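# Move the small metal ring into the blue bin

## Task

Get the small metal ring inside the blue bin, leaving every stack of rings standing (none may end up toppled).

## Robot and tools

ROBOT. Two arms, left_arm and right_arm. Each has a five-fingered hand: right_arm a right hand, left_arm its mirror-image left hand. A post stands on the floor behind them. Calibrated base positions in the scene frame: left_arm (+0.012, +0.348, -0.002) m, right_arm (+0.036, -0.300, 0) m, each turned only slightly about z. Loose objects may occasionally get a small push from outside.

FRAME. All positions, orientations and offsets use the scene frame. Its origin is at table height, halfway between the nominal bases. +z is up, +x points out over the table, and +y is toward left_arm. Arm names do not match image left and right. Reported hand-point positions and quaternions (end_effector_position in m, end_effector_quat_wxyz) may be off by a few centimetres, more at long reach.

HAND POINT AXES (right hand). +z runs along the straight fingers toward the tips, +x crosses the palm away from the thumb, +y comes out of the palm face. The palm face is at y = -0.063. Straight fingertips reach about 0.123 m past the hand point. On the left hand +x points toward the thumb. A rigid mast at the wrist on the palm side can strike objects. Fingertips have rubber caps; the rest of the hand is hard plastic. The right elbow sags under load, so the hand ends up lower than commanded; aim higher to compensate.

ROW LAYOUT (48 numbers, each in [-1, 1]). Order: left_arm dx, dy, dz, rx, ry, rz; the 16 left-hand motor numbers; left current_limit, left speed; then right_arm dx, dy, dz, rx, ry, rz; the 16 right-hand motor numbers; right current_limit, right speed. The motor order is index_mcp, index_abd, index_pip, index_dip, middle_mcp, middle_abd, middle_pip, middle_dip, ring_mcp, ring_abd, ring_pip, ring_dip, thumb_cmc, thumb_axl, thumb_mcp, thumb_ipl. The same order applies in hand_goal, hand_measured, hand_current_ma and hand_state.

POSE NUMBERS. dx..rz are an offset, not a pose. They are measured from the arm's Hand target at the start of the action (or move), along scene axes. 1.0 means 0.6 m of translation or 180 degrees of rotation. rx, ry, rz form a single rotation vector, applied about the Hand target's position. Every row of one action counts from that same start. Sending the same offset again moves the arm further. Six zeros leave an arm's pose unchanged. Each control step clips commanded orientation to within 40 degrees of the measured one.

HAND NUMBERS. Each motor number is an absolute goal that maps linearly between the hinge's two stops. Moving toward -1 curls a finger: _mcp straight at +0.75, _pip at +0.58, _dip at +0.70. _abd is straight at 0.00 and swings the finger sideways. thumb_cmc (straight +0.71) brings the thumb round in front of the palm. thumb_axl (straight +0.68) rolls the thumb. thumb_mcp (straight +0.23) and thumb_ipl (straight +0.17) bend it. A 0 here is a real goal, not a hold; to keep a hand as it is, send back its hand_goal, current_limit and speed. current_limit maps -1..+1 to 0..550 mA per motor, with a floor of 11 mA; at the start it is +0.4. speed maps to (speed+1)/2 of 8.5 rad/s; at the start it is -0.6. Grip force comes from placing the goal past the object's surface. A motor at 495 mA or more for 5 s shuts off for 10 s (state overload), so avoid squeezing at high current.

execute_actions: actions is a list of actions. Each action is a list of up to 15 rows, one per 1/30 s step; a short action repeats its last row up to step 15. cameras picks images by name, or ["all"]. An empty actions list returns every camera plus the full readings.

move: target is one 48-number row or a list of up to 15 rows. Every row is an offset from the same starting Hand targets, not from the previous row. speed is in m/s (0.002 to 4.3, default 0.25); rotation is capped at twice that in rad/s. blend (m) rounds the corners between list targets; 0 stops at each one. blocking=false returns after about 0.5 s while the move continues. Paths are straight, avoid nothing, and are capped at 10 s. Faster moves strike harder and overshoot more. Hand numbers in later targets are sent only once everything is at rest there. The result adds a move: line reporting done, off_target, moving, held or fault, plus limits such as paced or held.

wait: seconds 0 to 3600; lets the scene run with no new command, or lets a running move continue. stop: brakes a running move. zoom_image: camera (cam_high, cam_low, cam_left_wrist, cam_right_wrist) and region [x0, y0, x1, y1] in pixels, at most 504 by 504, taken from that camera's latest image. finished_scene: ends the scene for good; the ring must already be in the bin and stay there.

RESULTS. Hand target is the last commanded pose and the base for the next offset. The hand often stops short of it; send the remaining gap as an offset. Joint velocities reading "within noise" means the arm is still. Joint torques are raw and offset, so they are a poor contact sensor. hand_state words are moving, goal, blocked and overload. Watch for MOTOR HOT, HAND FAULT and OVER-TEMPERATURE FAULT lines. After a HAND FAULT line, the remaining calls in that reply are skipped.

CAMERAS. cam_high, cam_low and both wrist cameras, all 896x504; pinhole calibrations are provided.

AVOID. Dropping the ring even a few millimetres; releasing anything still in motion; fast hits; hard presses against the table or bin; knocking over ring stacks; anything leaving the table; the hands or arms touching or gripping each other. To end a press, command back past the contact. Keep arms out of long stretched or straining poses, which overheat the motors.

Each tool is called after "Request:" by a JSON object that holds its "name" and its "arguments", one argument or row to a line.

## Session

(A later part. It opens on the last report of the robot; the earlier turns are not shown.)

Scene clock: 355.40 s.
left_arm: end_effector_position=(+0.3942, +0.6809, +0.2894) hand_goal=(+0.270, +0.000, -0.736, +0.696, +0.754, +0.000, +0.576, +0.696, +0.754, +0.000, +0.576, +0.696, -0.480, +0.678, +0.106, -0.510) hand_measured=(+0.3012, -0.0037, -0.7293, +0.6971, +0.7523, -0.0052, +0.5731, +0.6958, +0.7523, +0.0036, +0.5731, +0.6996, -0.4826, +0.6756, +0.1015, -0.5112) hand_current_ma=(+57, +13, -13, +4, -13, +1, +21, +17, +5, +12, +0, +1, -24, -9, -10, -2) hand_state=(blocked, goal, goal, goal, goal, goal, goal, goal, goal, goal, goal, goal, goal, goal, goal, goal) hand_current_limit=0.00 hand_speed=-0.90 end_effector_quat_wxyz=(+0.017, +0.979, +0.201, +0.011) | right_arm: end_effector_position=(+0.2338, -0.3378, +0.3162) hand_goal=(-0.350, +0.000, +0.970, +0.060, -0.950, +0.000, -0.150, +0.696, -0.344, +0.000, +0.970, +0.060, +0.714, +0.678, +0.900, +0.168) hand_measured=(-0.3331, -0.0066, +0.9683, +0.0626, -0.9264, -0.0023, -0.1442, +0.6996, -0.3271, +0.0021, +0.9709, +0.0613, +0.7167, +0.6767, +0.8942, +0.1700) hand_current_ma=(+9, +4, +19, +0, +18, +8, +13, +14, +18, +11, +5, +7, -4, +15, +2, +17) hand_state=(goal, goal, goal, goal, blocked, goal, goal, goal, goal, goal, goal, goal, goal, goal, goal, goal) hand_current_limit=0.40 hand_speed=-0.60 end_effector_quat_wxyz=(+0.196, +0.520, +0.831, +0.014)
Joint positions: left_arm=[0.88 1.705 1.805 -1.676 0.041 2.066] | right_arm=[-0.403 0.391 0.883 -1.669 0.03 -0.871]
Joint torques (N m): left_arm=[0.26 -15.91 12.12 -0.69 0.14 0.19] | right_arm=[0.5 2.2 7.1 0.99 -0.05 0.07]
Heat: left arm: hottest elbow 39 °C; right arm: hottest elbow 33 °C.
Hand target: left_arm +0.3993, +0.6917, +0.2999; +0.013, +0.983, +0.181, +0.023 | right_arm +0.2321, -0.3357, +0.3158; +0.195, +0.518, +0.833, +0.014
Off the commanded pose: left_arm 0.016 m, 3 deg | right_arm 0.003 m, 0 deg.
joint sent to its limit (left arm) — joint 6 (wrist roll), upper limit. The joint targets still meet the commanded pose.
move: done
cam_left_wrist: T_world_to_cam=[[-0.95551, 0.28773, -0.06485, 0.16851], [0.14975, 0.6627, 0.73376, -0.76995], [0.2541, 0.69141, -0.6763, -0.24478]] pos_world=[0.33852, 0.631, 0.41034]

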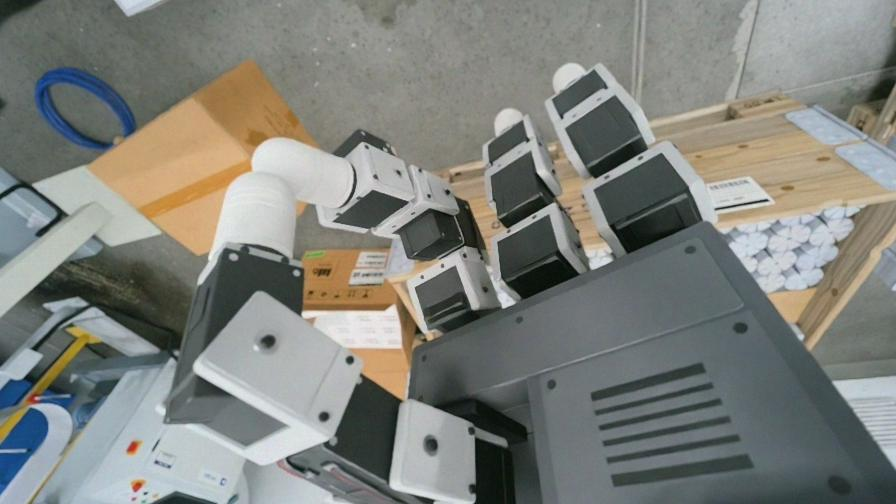

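Request:
{"name": "move", "arguments": {
  "target": [0,0,0,0.009,0.009,0, 0.4247,0,-0.737,0.696, 0.754,0,0.576,0.696, 0.754,0,0.576,0.696, -0.481,0.678,0.1056,-0.511, 0.4,-0.7, 0,0,0,0,0,0, -0.35,0,0.97,0.06, -0.95,0,-0.15,0.696, -0.344,0,0.97,0.06, 0.714,0.678,0.9,0.168, 0.4,-0.6],
  "speed": 0.2,
  "cameras": ["all"]
}}

Request:
{"name": "zoom_image", "arguments": {
  "camera": "cam_low",
  "region": [440, 210, 760, 390]
}}

Request:
{"name": "zoom_image", "arguments": {
  "camera": "cam_high",
  "region": [700, 0, 896, 400]
}}

Scene clock: 356.63 s.
left_arm: end_effector_position=(+0.3904, +0.6854, +0.2909) hand_goal=(+0.424, +0.000, -0.736, +0.696, +0.754, +0.000, +0.576, +0.696, +0.754, +0.000, +0.576, +0.696, -0.480, +0.678, +0.106, -0.510) hand_measured=(+0.4315, -0.0052, -0.7305, +0.6971, +0.7523, -0.0052, +0.5731, +0.6958, +0.7523, +0.0036, +0.5731, +0.6996, -0.4826, +0.6756, +0.1015, -0.5112) hand_current_ma=(+26, -3, +2, +1, -19, +0, +14, +14, +17, +10, -2, -5, -11, +9, -4, -27) hand_state=(goal, goal, goal, goal, goal, goal, goal, goal, goal, goal, goal, goal, goal, goal, goal, goal) hand_current_limit=0.40 hand_speed=-0.70 end_effector_quat_wxyz=(+0.002, +0.980, +0.201, +0.002) | right_arm: end_effector_position=(+0.2338, -0.3378, +0.3162) hand_goal=(-0.350, +0.000, +0.970, +0.060, -0.950, +0.000, -0.150, +0.696, -0.344, +0.000, +0.970, +0.060, +0.714, +0.678, +0.900, +0.168) hand_measured=(-0.3331, -0.0081, +0.9696, +0.0613, -0.9276, -0.0023, -0.1442, +0.7009, -0.3271, +0.0007, +0.9696, +0.0613, +0.7167, +0.6767, +0.8932, +0.1700) hand_current_ma=(+12, -16, -9, -2, +13, -11, +12, +25, +10, +6, +5, -21, +7, -11, +11, +11) hand_state=(goal, goal, goal, goal, blocked, goal, goal, goal, goal, goal, goal, goal, goal, goal, goal, goal) hand_current_limit=0.40 hand_speed=-0.60 end_effector_quat_wxyz=(+0.196, +0.520, +0.831, +0.014)
Joint positions: left_arm=[0.88 1.705 1.817 -1.682 0.005 2.066] | right_arm=[-0.403 0.391 0.883 -1.669 0.03 -0.871]
Joint torques (N m): left_arm=[-0.79 -15.85 12.15 -0.64 0.02 0.15] | right_arm=[0.09 2.08 7.28 1.1 -0.07 0.11]
Heat: left arm: hottest elbow 39 °C; right arm: hottest elbow 33 °C.
Hand target: left_arm +0.3993, +0.6917, +0.2999; -0.004, +0.984, +0.180, +0.012 | right_arm +0.2321, -0.3357, +0.3158; +0.195, +0.518, +0.833, +0.014
Off the commanded pose: left_arm 0.014 m, 3 deg | right_arm 0.003 m, 0 deg.
joint sent to its limit (left arm) — joint 6 (wrist roll), upper limit. The joint targets still meet the commanded pose.
move: off_target (left_arm)
cam_left_wrist: T_world_to_cam=[[-0.95653, 0.28956, -0.03481, 0.15403], [0.16729, 0.64253, 0.74777, -0.7706], [0.23889, 0.70944, -0.66304, -0.25617]] pos_world=[0.33744, 0.63227, 0.41174]
cam_right_wrist: T_world_to_cam=[[0.84534, -0.40115, 0.35281, -0.40455], [-0.51647, -0.44482, 0.73171, -0.31355], [-0.13659, -0.80076, -0.5832, 0.0682]] pos_world=[0.18936, -0.24715, 0.41193]

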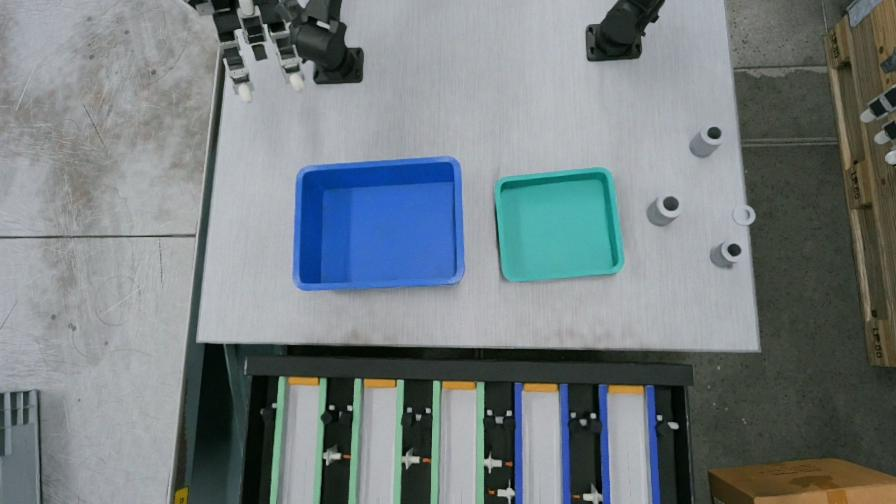

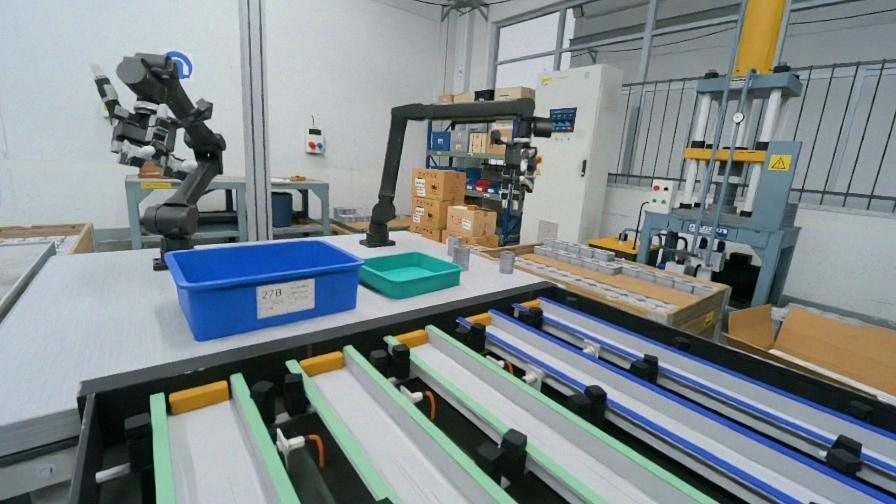

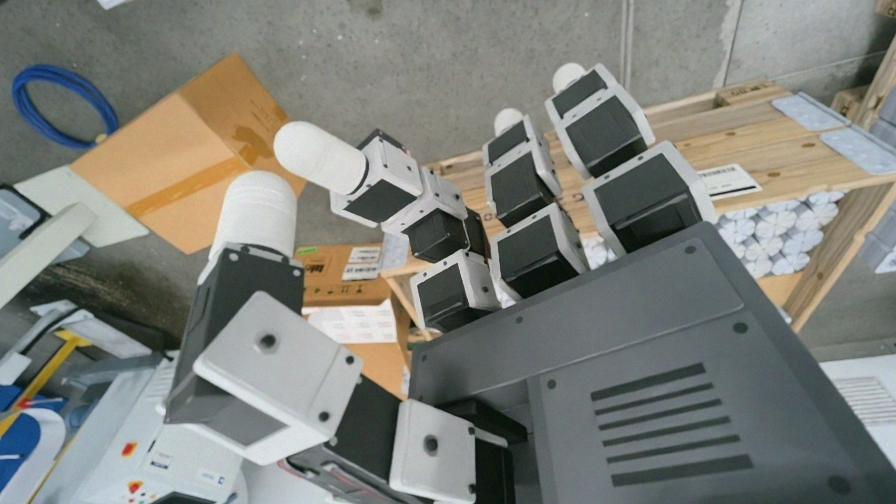

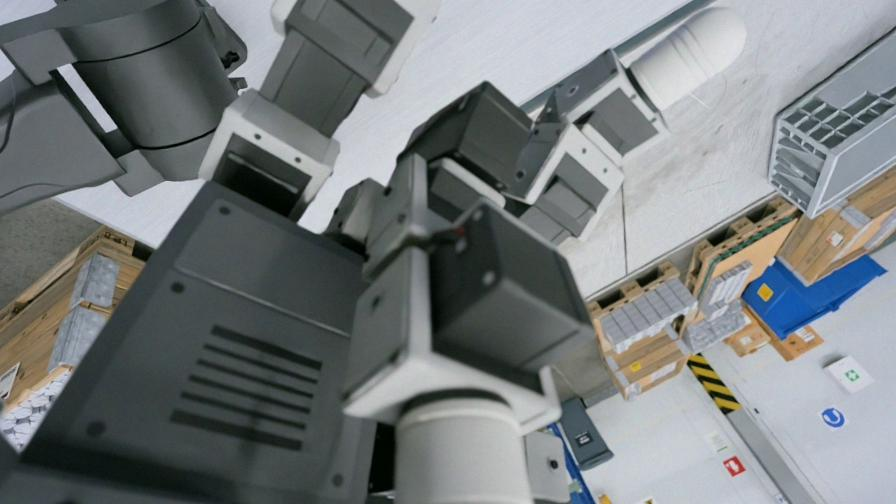

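Scaled by 1.575 from the camera's image (finer frame: 1280x720).

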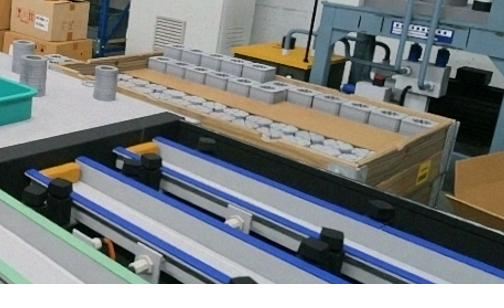

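Scaled by 1.260 from the camera's image (finer frame: 1280x720).

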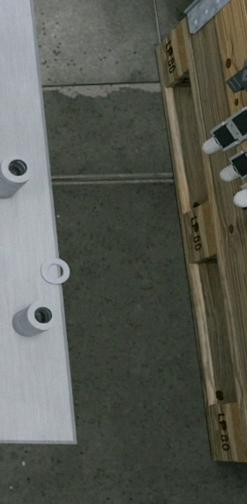

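Request:
{"name": "move", "arguments": {
  "target": [0.015,0,-0.38,0,0,0, 0.4247,0,-0.737,0.696, 0.754,0,0.576,0.696, 0.754,0,0.576,0.696, -0.481,0.678,0.1056,-0.511, 0.4,-0.7, 0,0,0,0,0,0, -0.35,0,0.97,0.06, -0.95,0,-0.15,0.696, -0.344,0,0.97,0.06, 0.714,0.678,0.9,0.168, 0.4,-0.6],
  "speed": 0.15,
  "cameras": ["cam_high","cam_low","cam_left_wrist"]
}}

Request:
{"name": "zoom_image", "arguments": {
  "camera": "cam_high",
  "region": [716, 160, 856, 280]
}}

Scene clock: 359.37 s.
left_arm: end_effector_position=(+0.4065, +0.6967, +0.0809) hand_goal=(+0.424, +0.000, -0.736, +0.696, +0.754, +0.000, +0.576, +0.696, +0.754, +0.000, +0.576, +0.696, -0.480, +0.678, +0.106, -0.510) hand_measured=(+0.4303, -0.0052, -0.7305, +0.6971, +0.7523, -0.0052, +0.5744, +0.6958, +0.7523, +0.0007, +0.5731, +0.6996, -0.4826, +0.6756, +0.1015, -0.5103) hand_current_ma=(+25, +1, +2, -3, -1, +7, -3, +11, +4, +8, -1, +4, -2, -2, +0, -2) hand_state=(goal, goal, goal, goal, goal, goal, goal, goal, goal, goal, goal, goal, goal, goal, goal, goal) hand_current_limit=0.40 hand_speed=-0.70 end_effector_quat_wxyz=(-0.008, +0.981, +0.196, +0.014) | right_arm: end_effector_position=(+0.2338, -0.3378, +0.3162) hand_goal=(-0.350, +0.000, +0.970, +0.060, -0.950, +0.000, -0.150, +0.696, -0.344, +0.000, +0.970, +0.060, +0.714, +0.678, +0.900, +0.168) hand_measured=(-0.3319, -0.0066, +0.9683, +0.0626, -0.9264, -0.0037, -0.1454, +0.7009, -0.3283, +0.0021, +0.9709, +0.0613, +0.7154, +0.6777, +0.8932, +0.1700) hand_current_ma=(+10, -6, +9, -5, +6, -1, +10, +17, +14, +9, -3, +12, -5, +9, -4, +17) hand_state=(goal, goal, goal, goal, blocked, goal, goal, goal, goal, goal, goal, goal, goal, goal, goal, goal) hand_current_limit=0.40 hand_speed=-0.60 end_effector_quat_wxyz=(+0.196, +0.520, +0.831, +0.014)
Joint positions: left_arm=[0.869 1.819 1.413 -1.133 0.005 2.066] | right_arm=[-0.403 0.391 0.883 -1.669 0.03 -0.871]
Joint torques (N m): left_arm=[-1.32 -17.79 7.51 0.35 0.19 0.2] | right_arm=[0.97 2.08 7.25 0.98 -0.06 0.06]
Heat: left arm: hottest elbow 39 °C; right arm: hottest elbow 33 °C.
Hand target: left_arm +0.4083, +0.6917, +0.0720; -0.004, +0.984, +0.180, +0.012 | right_arm +0.2321, -0.3357, +0.3158; +0.195, +0.518, +0.833, +0.014
Off the commanded pose: left_arm 0.010 m, 2 deg | right_arm 0.003 m, 0 deg.
joint sent to its limit (left arm) — joint 6 (wrist roll), upper limit. The joint targets still meet the commanded pose.
move: done
cam_left_wrist: T_world_to_cam=[[-0.95262, 0.30068, -0.04599, 0.15043], [0.15958, 0.62277, 0.76596, -0.60802], [0.25895, 0.72232, -0.64125, -0.4262]] pos_world=[0.3507, 0.64128, 0.19934]

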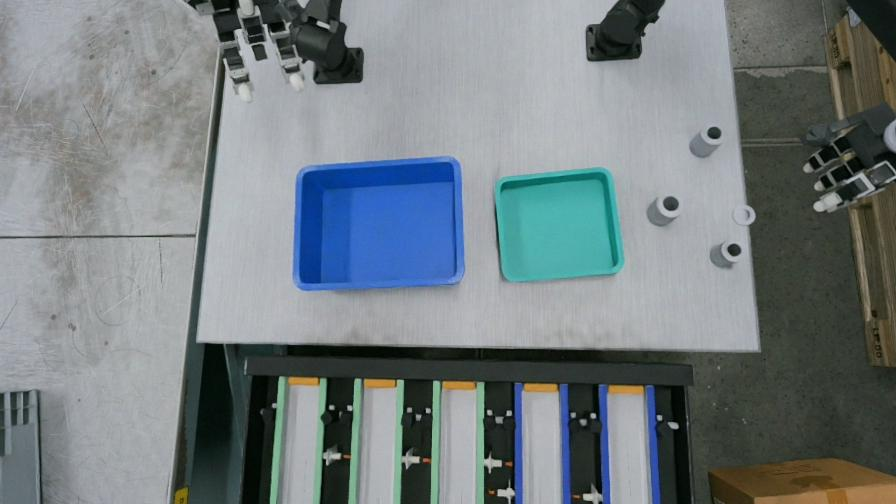

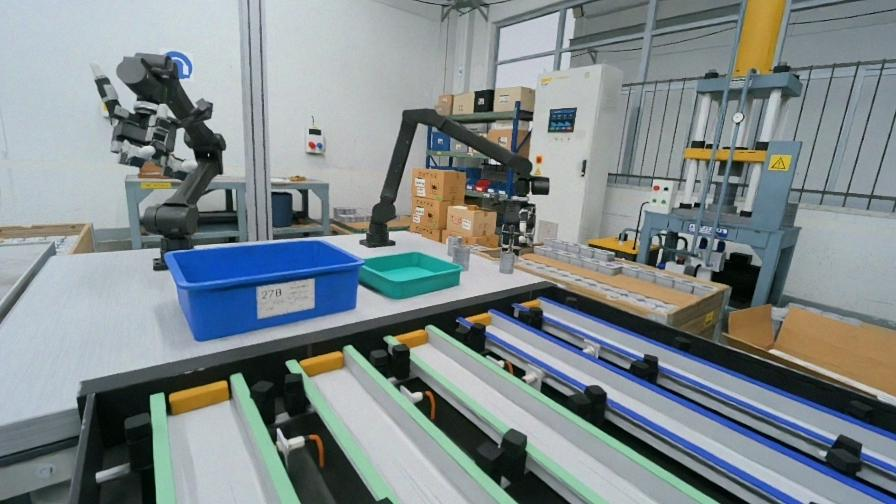

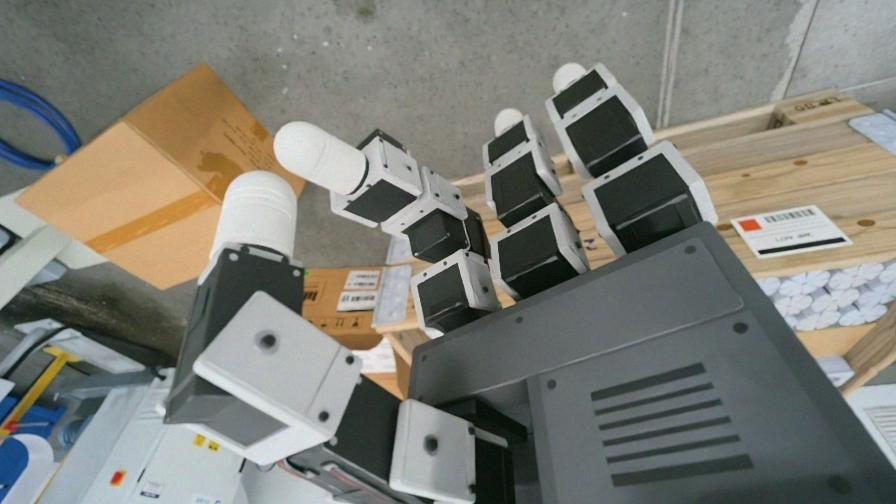

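Scaled by 3.600 from the camera's image (finer frame: 1280x720).

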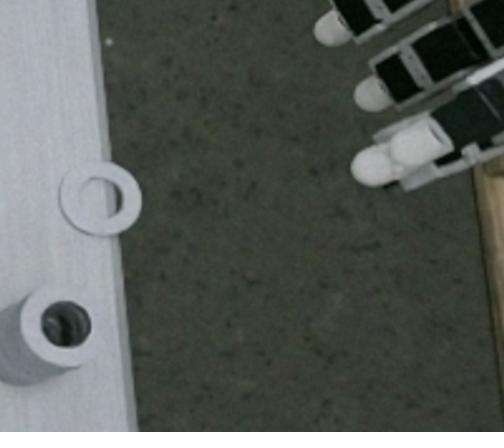

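Request:
{"name": "move", "arguments": {
  "target": [
    [-0.0125,-0.06,0,-0.0067,0.0077,0, 0.4247,0,-0.737,0.696, 0.754,0,0.576,0.696, 0.754,0,0.576,0.696, -0.481,0.678,0.1056,-0.511, 0.4,-0.7, 0,0,0,0,0,0, -0.35,0,0.97,0.06, -0.95,0,-0.15,0.696, -0.344,0,0.97,0.06, 0.714,0.678,0.9,0.168, 0.4,-0.6],
    [-0.0125,-0.06,-0.14,-0.0067,0.0077,0, 0.4247,0,-0.737,0.696, 0.754,0,0.576,0.696, 0.754,0,0.576,0.696, -0.481,0.678,0.1056,-0.511, 0.4,-0.7, 0,0,0,0,0,0, -0.35,0,0.97,0.06, -0.95,0,-0.15,0.696, -0.344,0,0.97,0.06, 0.714,0.678,0.9,0.168, 0.4,-0.6]
  ],
  "speed": 0.1,
  "cameras": ["cam_high","cam_low","cam_left_wrist"]
}}

Request:
{"name": "zoom_image", "arguments": {
  "camera": "cam_high",
  "region": [716, 180, 806, 260]
}}

Request:
{"name": "zoom_image", "arguments": {
  "camera": "cam_low",
  "region": [440, 200, 560, 290]
}}

Scene clock: 362.00 s.
left_arm: end_effector_position=(+0.4012, +0.6584, -0.0022) hand_goal=(+0.424, +0.000, -0.736, +0.696, +0.754, +0.000, +0.576, +0.696, +0.754, +0.000, +0.576, +0.696, -0.480, +0.678, +0.106, -0.510) hand_measured=(+0.4303, -0.0052, -0.7305, +0.6971, +0.7523, -0.0052, +0.5731, +0.6958, +0.7523, +0.0007, +0.5718, +0.6996, -0.4839, +0.6756, +0.1015, -0.5112) hand_current_ma=(+13, +4, -14, +6, -10, +5, -6, +14, +2, +16, -2, +3, -7, -12, -2, -7) hand_state=(goal, goal, goal, goal, goal, goal, goal, goal, goal, goal, goal, goal, goal, goal, goal, goal) hand_current_limit=0.40 hand_speed=-0.70 end_effector_quat_wxyz=(+0.001, +0.984, +0.175, +0.003) | right_arm: end_effector_position=(+0.2338, -0.3378, +0.3162) hand_goal=(-0.350, +0.000, +0.970, +0.060, -0.950, +0.000, -0.150, +0.696, -0.344, +0.000, +0.970, +0.060, +0.714, +0.678, +0.900, +0.168) hand_measured=(-0.3331, -0.0081, +0.9696, +0.0638, -0.9264, -0.0037, -0.1442, +0.6996, -0.3271, +0.0036, +0.9709, +0.0613, +0.7167, +0.6767, +0.8942, +0.1700) hand_current_ma=(+2, -2, +14, +12, +17, +6, +12, +17, +16, +7, +2, -14, -3, -1, -1, +2) hand_state=(goal, goal, goal, goal, blocked, goal, goal, goal, goal, goal, goal, goal, goal, goal, goal, goal) hand_current_limit=0.40 hand_speed=-0.60 end_effector_quat_wxyz=(+0.196, +0.520, +0.831, +0.014)
Joint positions: left_arm=[0.828 1.876 1.248 -0.938 0.005 2.066] | right_arm=[-0.403 0.391 0.883 -1.669 0.03 -0.871]
Joint torques (N m): left_arm=[0.03 -17.44 6.34 0.24 0.11 -0.09] | right_arm=[0.03 2.55 7.15 1.05 -0.1 0.09]
Heat: left arm: hottest elbow 39 °C; right arm: hottest elbow 33 °C.
Hand target: left_arm +0.4009, +0.6557, -0.0120; +0.004, +0.984, +0.180, -0.002 | right_arm +0.2321, -0.3357, +0.3158; +0.195, +0.518, +0.833, +0.014
Off the commanded pose: left_arm 0.010 m, 1 deg | right_arm 0.003 m, 0 deg.
move: done
cam_left_wrist: T_world_to_cam=[[-0.94019, 0.33876, -0.03579, 0.1231], [0.199, 0.63147, 0.74943, -0.54131], [0.27648, 0.69749, -0.66112, -0.44114]] pos_world=[0.34542, 0.60781, 0.11843]

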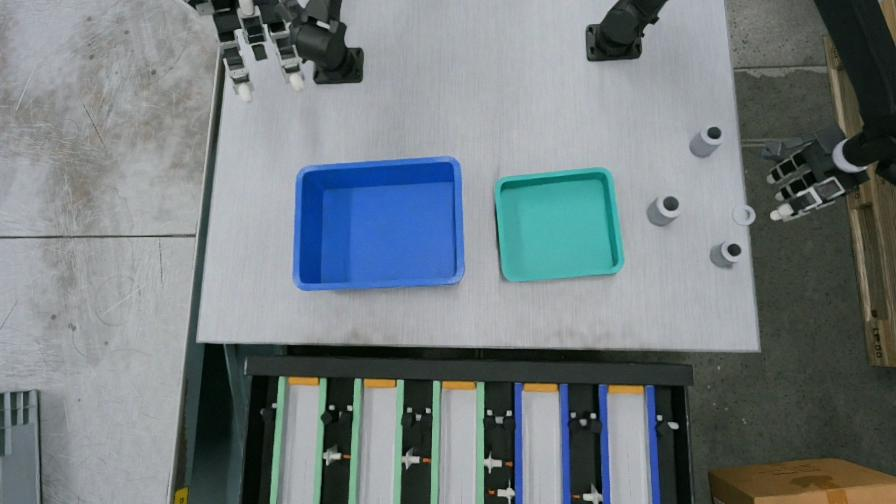

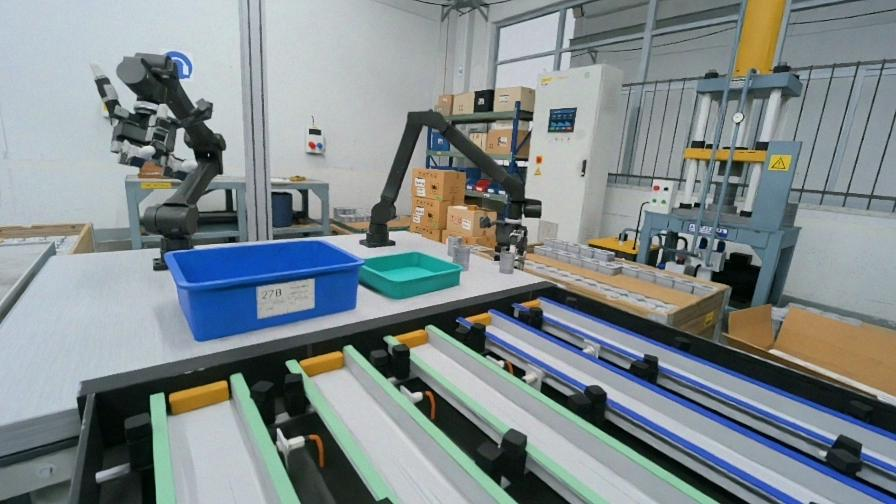

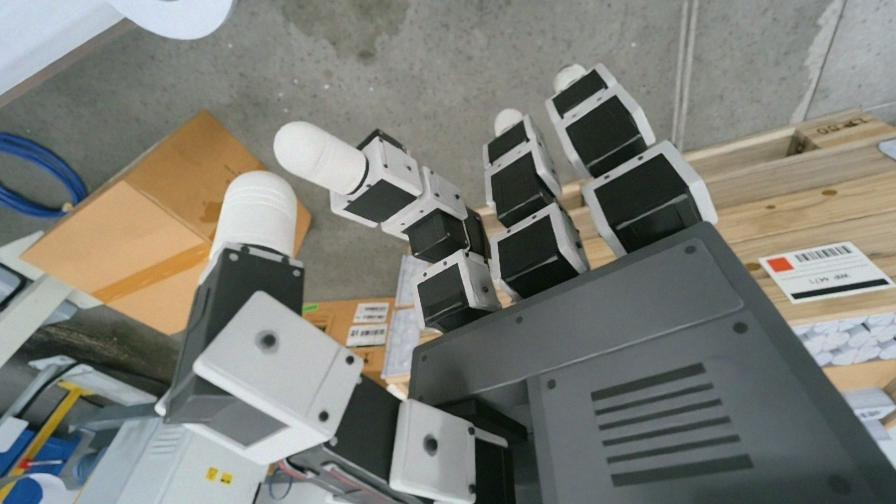

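Scaled by 5.600 from the camera's image (finer frame: 1280x720).

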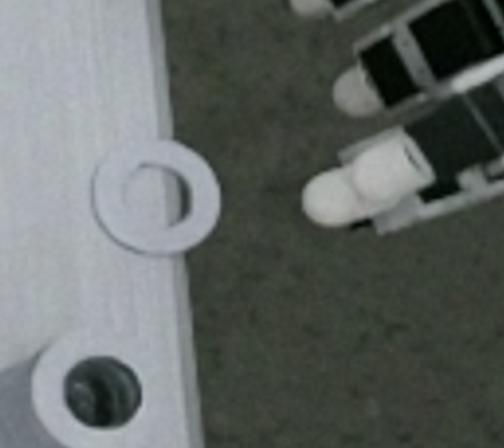

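Scaled by 4.200 from the camera's image (finer frame: 1280x720).

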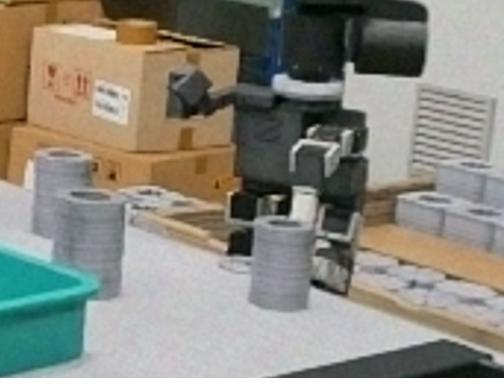

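Request:
{"name": "move", "arguments": {
  "target": [
    [-0.004,0,-0.034,0,0,0, 0.4247,0,-0.737,0.696, 0.754,0,0.576,0.696, 0.754,0,0.576,0.696, -0.481,0.678,0.1056,-0.511, 0.4,-0.7, 0,0,0,0,0,0, -0.35,0,0.97,0.06, -0.95,0,-0.15,0.696, -0.344,0,0.97,0.06, 0.714,0.678,0.9,0.168, 0.4,-0.6]
  ],
  "speed": 0.08,
  "cameras": ["cam_high","cam_low","cam_left_wrist"]
}}

Request:
{"name": "zoom_image", "arguments": {
  "camera": "cam_high",
  "region": [716, 180, 806, 260]
}}

Scene clock: 363.00 s.
left_arm: end_effector_position=(+0.4008, +0.6579, -0.0212) hand_goal=(+0.424, +0.000, -0.736, +0.696, +0.754, +0.000, +0.576, +0.696, +0.754, +0.000, +0.576, +0.696, -0.480, +0.678, +0.106, -0.510) hand_measured=(+0.4303, -0.0052, -0.7305, +0.6971, +0.7523, -0.0052, +0.5731, +0.6958, +0.7523, +0.0007, +0.5731, +0.6996, -0.4826, +0.6756, +0.1015, -0.5112) hand_current_ma=(+3, +15, -8, -5, -5, -8, +4, +2, +1, +12, +4, +5, -29, -5, -7, -11) hand_state=(goal, goal, goal, goal, goal, goal, goal, goal, goal, goal, goal, goal, goal, goal, goal, goal) hand_current_limit=0.40 hand_speed=-0.70 end_effector_quat_wxyz=(+0.000, +0.984, +0.175, +0.005) | right_arm: end_effector_position=(+0.2338, -0.3378, +0.3162) hand_goal=(-0.350, +0.000, +0.970, +0.060, -0.950, +0.000, -0.150, +0.696, -0.344, +0.000, +0.970, +0.060, +0.714, +0.678, +0.900, +0.168) hand_measured=(-0.3319, -0.0066, +0.9683, +0.0638, -0.9264, -0.0023, -0.1454, +0.6996, -0.3271, +0.0036, +0.9709, +0.0626, +0.7167, +0.6777, +0.8942, +0.1700) hand_current_ma=(+10, -1, -3, -7, +19, +12, -5, +29, +15, +10, +3, +3, -12, -12, +0, +11) hand_state=(goal, goal, goal, goal, blocked, goal, goal, goal, goal, goal, goal, goal, goal, goal, goal, goal) hand_current_limit=0.40 hand_speed=-0.60 end_effector_quat_wxyz=(+0.196, +0.520, +0.831, +0.014)
Joint positions: left_arm=[0.828 1.904 1.229 -0.889 0.005 2.066] | right_arm=[-0.403 0.391 0.883 -1.669 0.03 -0.871]
Joint torques (N m): left_arm=[0.09 -17.03 6.04 0.01 0.08 -0.08] | right_arm=[0.21 1.49 7.15 0.98 -0.09 0.08]
Heat: left arm: hottest elbow 38 °C; right arm: hottest elbow 33 °C.
Hand target: left_arm +0.3985, +0.6556, -0.0326; +0.004, +0.984, +0.180, -0.002 | right_arm +0.2321, -0.3357, +0.3158; +0.195, +0.518, +0.833, +0.014
Off the commanded pose: left_arm 0.012 m, 1 deg | right_arm 0.003 m, 0 deg.
move: off_target (left_arm)
cam_left_wrist: T_world_to_cam=[[-0.9401, 0.3389, -0.03695, 0.12208], [0.1975, 0.62977, 0.75126, -0.52498], [0.27787, 0.69896, -0.65897, -0.45477]] pos_world=[0.34482, 0.60711, 0.09922]

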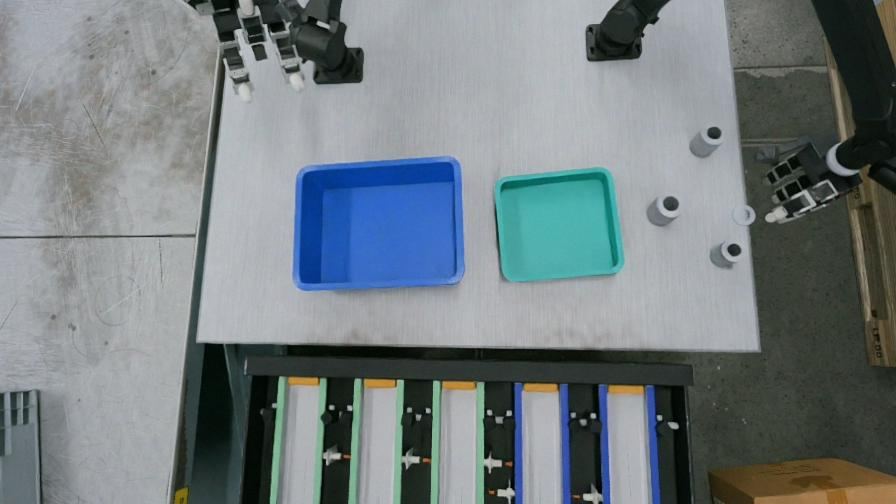

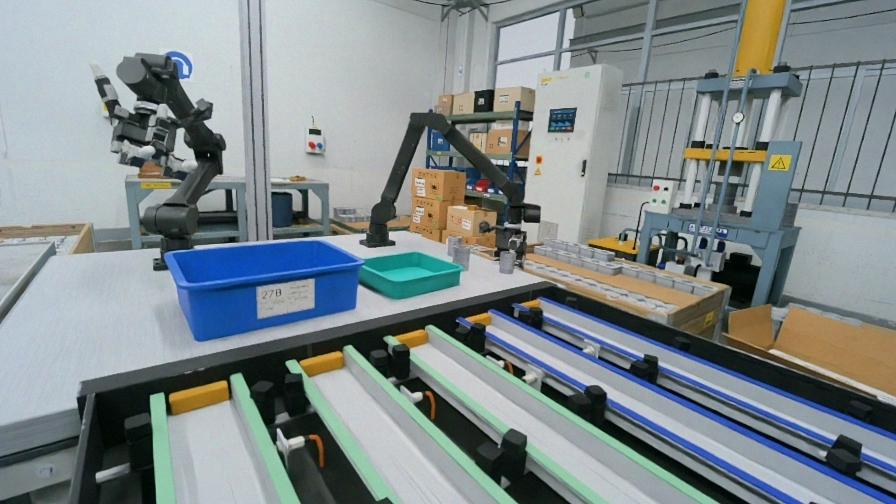

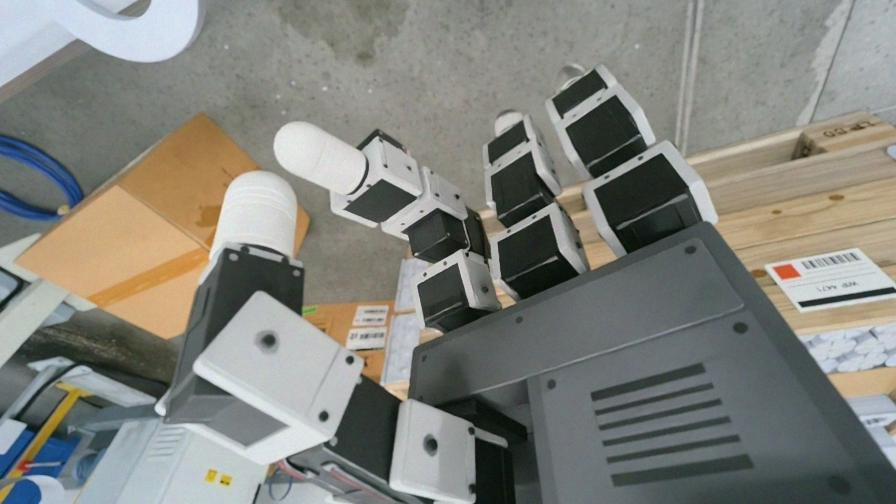

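Scaled by 5.600 from the camera's image (finer frame: 1280x720).

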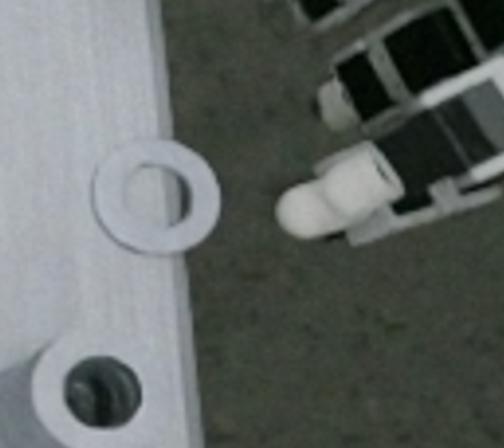

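Request:
{"name": "move", "arguments": {
  "target": [
    [-0.002,-0.048,0,0,0,0, 0.4247,0,-0.737,0.696, 0.754,0,0.576,0.696, 0.754,0,0.576,0.696, -0.481,0.678,0.1056,-0.511, 0.4,-0.7, 0,0,0,0,0,0, -0.35,0,0.97,0.06, -0.95,0,-0.15,0.696, -0.344,0,0.97,0.06, 0.714,0.678,0.9,0.168, 0.4,-0.6]
  ],
  "speed": 0.05,
  "cameras": ["cam_high","cam_left_wrist"]
}}

Request:
{"name": "zoom_image", "arguments": {
  "camera": "cam_high",
  "region": [716, 180, 806, 260]
}}

Scene clock: 364.30 s.
left_arm: end_effector_position=(+0.3941, +0.6274, -0.0374) hand_goal=(+0.424, +0.000, -0.736, +0.696, +0.754, +0.000, +0.576, +0.696, +0.754, +0.000, +0.576, +0.696, -0.480, +0.678, +0.106, -0.510) hand_measured=(+0.4303, -0.0052, -0.7305, +0.6971, +0.7511, -0.0052, +0.5731, +0.6958, +0.7523, +0.0007, +0.5731, +0.6983, -0.4826, +0.6756, +0.1015, -0.5112) hand_current_ma=(-2, +1, -17, +8, -9, -1, +15, +17, -15, +20, +13, -6, -20, -10, -6, -7) hand_state=(goal, goal, goal, goal, goal, goal, goal, goal, goal, goal, goal, goal, goal, goal, goal, goal) hand_current_limit=0.40 hand_speed=-0.70 end_effector_quat_wxyz=(+0.010, +0.984, +0.175, -0.009) | right_arm: end_effector_position=(+0.2338, -0.3378, +0.3162) hand_goal=(-0.350, +0.000, +0.970, +0.060, -0.950, +0.000, -0.150, +0.696, -0.344, +0.000, +0.970, +0.060, +0.714, +0.678, +0.900, +0.168) hand_measured=(-0.3319, -0.0066, +0.9696, +0.0626, -0.9276, -0.0023, -0.1454, +0.6996, -0.3271, +0.0021, +0.9696, +0.0613, +0.7167, +0.6777, +0.8942, +0.1700) hand_current_ma=(+8, -14, +23, -9, +6, +3, +9, +21, +5, +0, -8, +7, -4, +20, +11, +6) hand_state=(goal, goal, goal, goal, blocked, goal, goal, goal, goal, goal, goal, goal, goal, goal, goal, goal) hand_current_limit=0.40 hand_speed=-0.60 end_effector_quat_wxyz=(+0.196, +0.520, +0.831, +0.014)
Joint positions: left_arm=[0.797 1.895 1.157 -0.86 0.005 2.035] | right_arm=[-0.403 0.391 0.883 -1.669 0.03 -0.871]
Joint torques (N m): left_arm=[-1.03 -19.55 5.79 0.12 0.15 -0.12] | right_arm=[0.56 2.37 7.24 0.94 -0.11 0.08]
Heat: left arm: hottest elbow 38 °C; right arm: hottest elbow 33 °C.
Hand target: left_arm +0.3971, +0.6269, -0.0326; +0.004, +0.984, +0.181, -0.002 | right_arm +0.2321, -0.3357, +0.3158; +0.195, +0.518, +0.833, +0.014
Off the commanded pose: left_arm 0.006 m, 1 deg | right_arm 0.003 m, 0 deg.
move: done
cam_left_wrist: T_world_to_cam=[[-0.9408, 0.33815, -0.0235, 0.12668], [0.21485, 0.64851, 0.73025, -0.5116], [0.26217, 0.68197, -0.68277, -0.42625]] pos_world=[0.34085, 0.57963, 0.08554]

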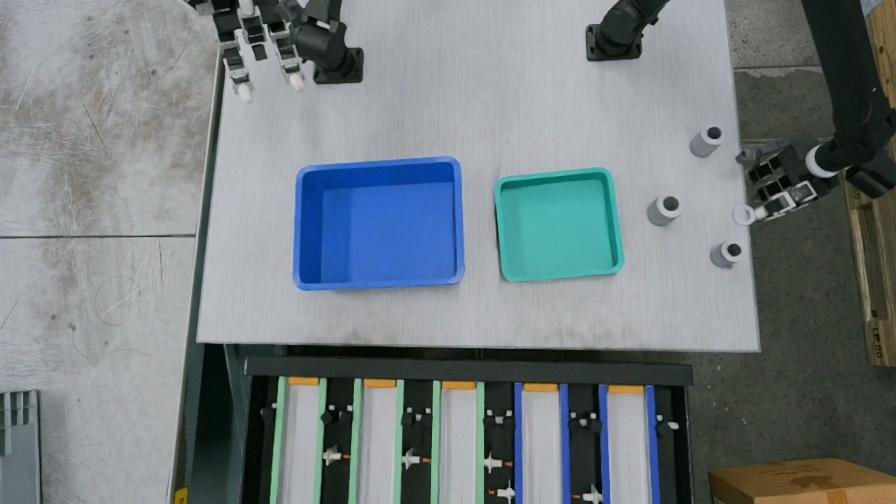

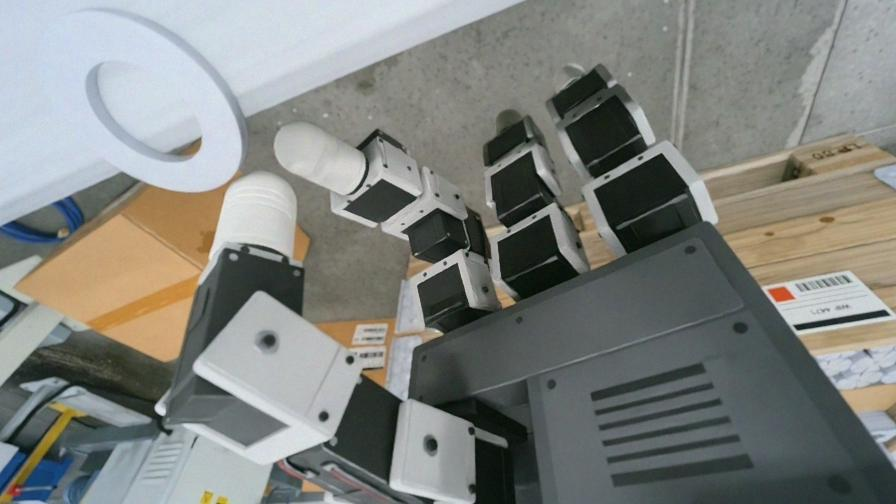

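Scaled by 5.600 from the camera's image (finer frame: 1280x720).

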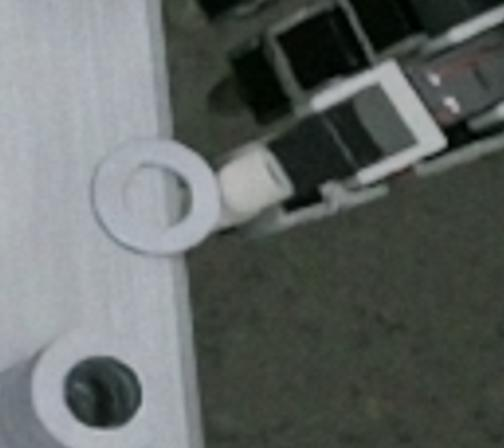

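Request:
{"name": "move", "arguments": {
  "target": [
    [0.0,0.025,0,0,0,0, 0.4247,0,-0.737,0.696, 0.754,0,0.576,0.696, 0.754,0,0.576,0.696, -0.481,0.678,0.1056,-0.511, 0.4,-0.7, 0,0,0,0,0,0, -0.35,0,0.97,0.06, -0.95,0,-0.15,0.696, -0.344,0,0.97,0.06, 0.714,0.678,0.9,0.168, 0.4,-0.6],
    [0.0,0.05,0.05,0,0,0, 0.4247,0,-0.737,0.696, 0.754,0,0.576,0.696, 0.754,0,0.576,0.696, -0.481,0.678,0.1056,-0.511, 0.4,-0.7, 0,0,0,0,0,0, -0.35,0,0.97,0.06, -0.95,0,-0.15,0.696, -0.344,0,0.97,0.06, 0.714,0.678,0.9,0.168, 0.4,-0.6]
  ],
  "speed": 0.06,
  "cameras": ["cam_high","cam_left_wrist"]
}}

Request:
{"name": "zoom_image", "arguments": {
  "camera": "cam_high",
  "region": [716, 180, 806, 260]
}}

Scene clock: 366.30 s.
left_arm: end_effector_position=(+0.3877, +0.6397, -0.0195) hand_goal=(+0.424, +0.000, -0.736, +0.696, +0.754, +0.000, +0.576, +0.696, +0.754, +0.000, +0.576, +0.696, -0.480, +0.678, +0.106, -0.510) hand_measured=(+0.4303, -0.0052, -0.7305, +0.6971, +0.7523, -0.0052, +0.5731, +0.6958, +0.7511, +0.0051, +0.5731, +0.6996, -0.4826, +0.6756, +0.1015, -0.5112) hand_current_ma=(+8, +11, -12, +10, -12, -2, +11, +4, +18, +14, +14, -1, -4, -4, -3, -10) hand_state=(goal, goal, goal, goal, goal, goal, goal, goal, goal, goal, goal, goal, goal, goal, goal, goal) hand_current_limit=0.40 hand_speed=-0.70 end_effector_quat_wxyz=(+0.018, +0.982, +0.184, -0.019) | right_arm: end_effector_position=(+0.2338, -0.3378, +0.3162) hand_goal=(-0.350, +0.000, +0.970, +0.060, -0.950, +0.000, -0.150, +0.696, -0.344, +0.000, +0.970, +0.060, +0.714, +0.678, +0.900, +0.168) hand_measured=(-0.3319, -0.0081, +0.9696, +0.0626, -0.9276, -0.0023, -0.1454, +0.7009, -0.3271, +0.0036, +0.9709, +0.0613, +0.7154, +0.6767, +0.8942, +0.1700) hand_current_ma=(+1, -10, +7, -4, +18, +8, +4, +17, -2, +5, +13, +11, +8, -3, +6, +13) hand_state=(goal, goal, goal, goal, blocked, goal, goal, goal, goal, goal, goal, goal, goal, goal, goal, goal) hand_current_limit=0.40 hand_speed=-0.60 end_effector_quat_wxyz=(+0.196, +0.520, +0.831, +0.014)
Joint positions: left_arm=[0.824 1.885 1.199 -0.939 0.005 2.044] | right_arm=[-0.403 0.391 0.883 -1.669 0.03 -0.871]
Joint torques (N m): left_arm=[0.67 -19.02 9.48 -0.85 0.07 0.21] | right_arm=[0.91 1.96 7.12 1.1 -0.05 0.08]
Heat: left arm: hottest elbow 38 °C; right arm: hottest elbow 33 °C.
Hand target: left_arm +0.3973, +0.6569, -0.0024; +0.004, +0.984, +0.180, -0.002 | right_arm +0.2321, -0.3357, +0.3158; +0.195, +0.518, +0.833, +0.014
Off the commanded pose: left_arm 0.026 m, 3 deg | right_arm 0.003 m, 0 deg.
move: off_target (left_arm)
cam_left_wrist: T_world_to_cam=[[-0.94716, 0.32048, -0.01344, 0.13091], [0.21544, 0.66664, 0.71356, -0.54339], [0.23764, 0.67296, -0.70046, -0.40584]] pos_world=[0.33751, 0.59341, 0.10523]

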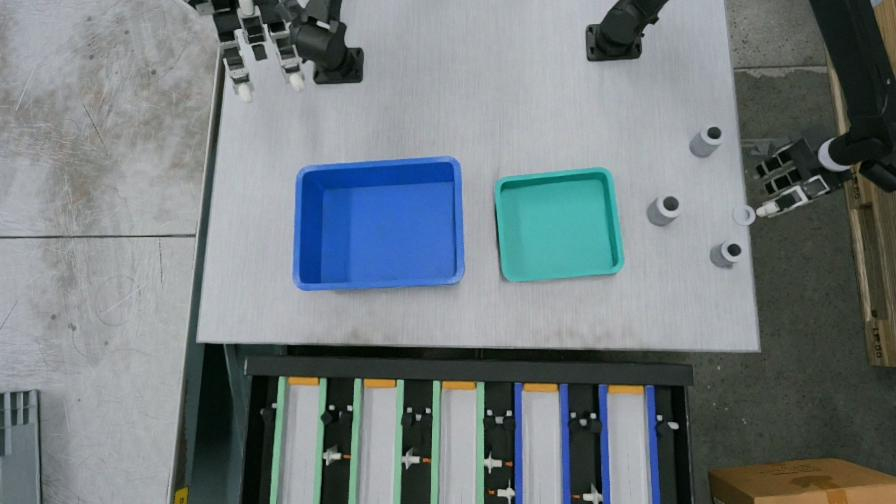

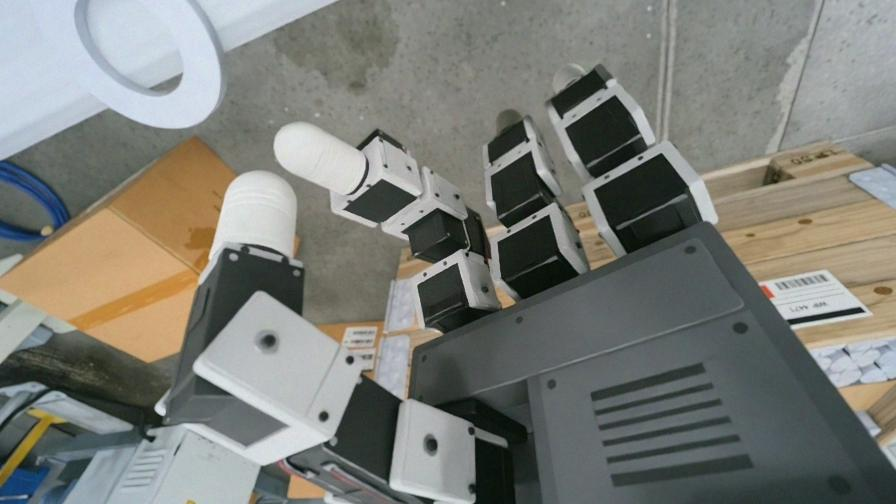

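Scaled by 5.600 from the camera's image (finer frame: 1280x720).

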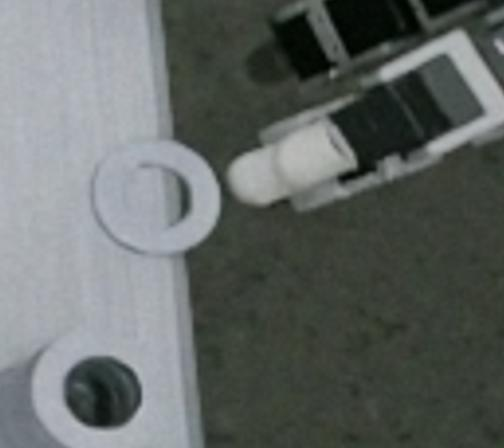

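Request:
{"name": "move", "arguments": {
  "target": [
    [0.0,0.0,-0.004,0.0134,-0.0099,0, 0.4247,0,-0.737,0.696, 0.754,0,0.576,0.696, 0.754,0,0.576,0.696, -0.481,0.678,0.1056,-0.511, 0.4,-0.7, 0,0,0,0,0,0, -0.35,0,0.97,0.06, -0.95,0,-0.15,0.696, -0.344,0,0.97,0.06, 0.714,0.678,0.9,0.168, 0.4,-0.6]
  ],
  "speed": 0.05,
  "cameras": []
}}

Scene clock: 367.50 s.
left_arm: end_effector_position=(+0.3977, +0.6516, -0.0110) hand_goal=(+0.424, +0.000, -0.736, +0.696, +0.754, +0.000, +0.576, +0.696, +0.754, +0.000, +0.576, +0.696, -0.480, +0.678, +0.106, -0.510) hand_measured=(+0.4303, -0.0052, -0.7305, +0.6971, +0.7523, -0.0052, +0.5731, +0.6958, +0.7511, +0.0051, +0.5731, +0.6996, -0.4826, +0.6767, +0.1015, -0.5112) hand_current_ma=(+26, +7, -5, +9, +1, +1, +14, +10, +8, +11, -11, +0, -17, -11, +3, -13) hand_state=(goal, goal, goal, goal, goal, goal, goal, goal, goal, goal, goal, goal, goal, goal, goal, goal) hand_current_limit=0.40 hand_speed=-0.70 end_effector_quat_wxyz=(-0.005, +0.983, +0.184, +0.008) | right_arm: end_effector_position=(+0.2338, -0.3378, +0.3162) hand_goal=(-0.350, +0.000, +0.970, +0.060, -0.950, +0.000, -0.150, +0.696, -0.344, +0.000, +0.970, +0.060, +0.714, +0.678, +0.900, +0.168) hand_measured=(-0.3319, -0.0081, +0.9683, +0.0638, -0.9264, -0.0037, -0.1442, +0.6996, -0.3283, +0.0021, +0.9696, +0.0613, +0.7167, +0.6777, +0.8942, +0.1700) hand_current_ma=(-3, +5, +9, -14, +14, -1, +7, +14, +3, +8, +3, -5, -7, +11, +6, +5) hand_state=(goal, goal, goal, goal, blocked, goal, goal, goal, goal, goal, goal, goal, goal, goal, goal, goal) hand_current_limit=0.40 hand_speed=-0.60 end_effector_quat_wxyz=(+0.196, +0.520, +0.831, +0.014)
Joint positions: left_arm=[0.824 1.863 1.199 -0.888 0.003 2.045] | right_arm=[-0.403 0.391 0.883 -1.669 0.03 -0.871]
Joint torques (N m): left_arm=[0.56 -19.31 6.82 0.21 0.01 0.18] | right_arm=[0.15 2.08 7.02 1.09 -0.07 0.12]
Heat: left arm: hottest elbow 38 °C; right arm: hottest elbow 33 °C.
Hand target: left_arm +0.3973, +0.6569, -0.0049; -0.014, +0.983, +0.180, +0.017 | right_arm +0.2321, -0.3357, +0.3158; +0.195, +0.518, +0.833, +0.014
Off the commanded pose: left_arm 0.008 m, 1 deg | right_arm 0.003 m, 0 deg.
move: done

Request:
{"name": "move", "arguments": {
  "target": [
    [-0.0193,-0.0292,-0.0202,-0.0062,0.0053,0, 0.4247,0,-0.737,0.696, 0.754,0,0.576,0.696, 0.754,0,0.576,0.696, -0.481,0.678,0.1056,-0.511, 0.4,-0.7, 0,0,0,0,0,0, -0.35,0,0.97,0.06, -0.95,0,-0.15,0.696, -0.344,0,0.97,0.06, 0.714,0.678,0.9,0.168, 0.4,-0.6]
  ],
  "speed": 0.05,
  "cameras": ["cam_high"]
}}

Request:
{"name": "zoom_image", "arguments": {
  "camera": "cam_high",
  "region": [716, 180, 806, 260]
}}

Scene clock: 368.80 s.
left_arm: end_effector_position=(+0.3862, +0.6387, -0.0219) hand_goal=(+0.424, +0.000, -0.736, +0.696, +0.754, +0.000, +0.576, +0.696, +0.754, +0.000, +0.576, +0.696, -0.480, +0.678, +0.106, -0.510) hand_measured=(+0.4315, -0.0052, -0.7305, +0.6971, +0.7523, -0.0052, +0.5731, +0.6958, +0.7511, +0.0021, +0.5731, +0.6983, -0.4826, +0.6756, +0.1015, -0.5112) hand_current_ma=(-6, +8, +1, +8, -8, +5, +4, +20, +2, +14, -6, -4, -21, -11, -2, +2) hand_state=(goal, goal, goal, goal, goal, goal, goal, goal, goal, goal, goal, goal, goal, goal, goal, goal) hand_current_limit=0.40 hand_speed=-0.70 end_effector_quat_wxyz=(+0.002, +0.983, +0.184, +0.000) | right_arm: end_effector_position=(+0.2338, -0.3378, +0.3162) hand_goal=(-0.350, +0.000, +0.970, +0.060, -0.950, +0.000, -0.150, +0.696, -0.344, +0.000, +0.970, +0.060, +0.714, +0.678, +0.900, +0.168) hand_measured=(-0.3331, -0.0066, +0.9696, +0.0626, -0.9264, -0.0023, -0.1454, +0.6996, -0.3271, +0.0021, +0.9709, +0.0613, +0.7167, +0.6777, +0.8932, +0.1691) hand_current_ma=(+16, -2, +10, +0, +15, -13, +4, +7, -11, +13, +1, -1, -6, +3, -12, +10) hand_state=(goal, goal, goal, goal, blocked, goal, goal, goal, goal, goal, goal, goal, goal, goal, goal, goal) hand_current_limit=0.40 hand_speed=-0.60 end_effector_quat_wxyz=(+0.196, +0.520, +0.831, +0.014)
Joint positions: left_arm=[0.824 1.857 1.151 -0.867 0.003 2.045] | right_arm=[-0.403 0.391 0.883 -1.669 0.03 -0.871]
Joint torques (N m): left_arm=[-0.03 -18.55 5.97 0.12 0.08 0.09] | right_arm=[-0.5 2.32 7.1 0.99 -0.04 0.07]
Heat: left arm: hottest elbow 38 °C; right arm: hottest elbow 33 °C.
Hand target: left_arm +0.3857, +0.6393, -0.0170; -0.005, +0.984, +0.180, +0.007 | right_arm +0.2321, -0.3357, +0.3158; +0.195, +0.518, +0.833, +0.014
Off the commanded pose: left_arm 0.005 m, 1 deg | right_arm 0.003 m, 0 deg.
move: done

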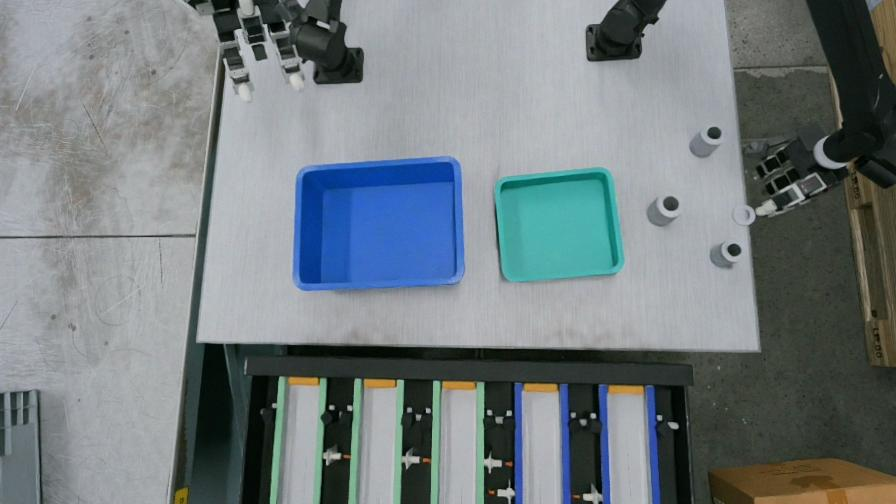

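Scaled by 5.600 from the camera's image (finer frame: 1280x720).

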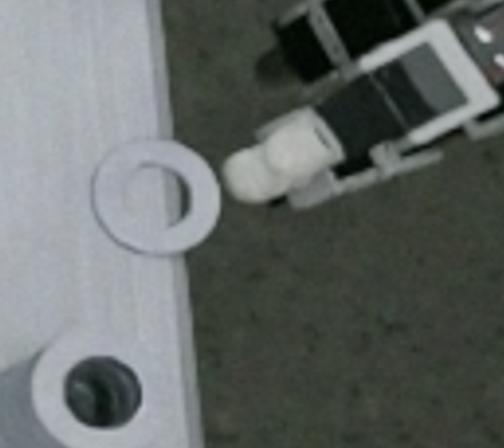

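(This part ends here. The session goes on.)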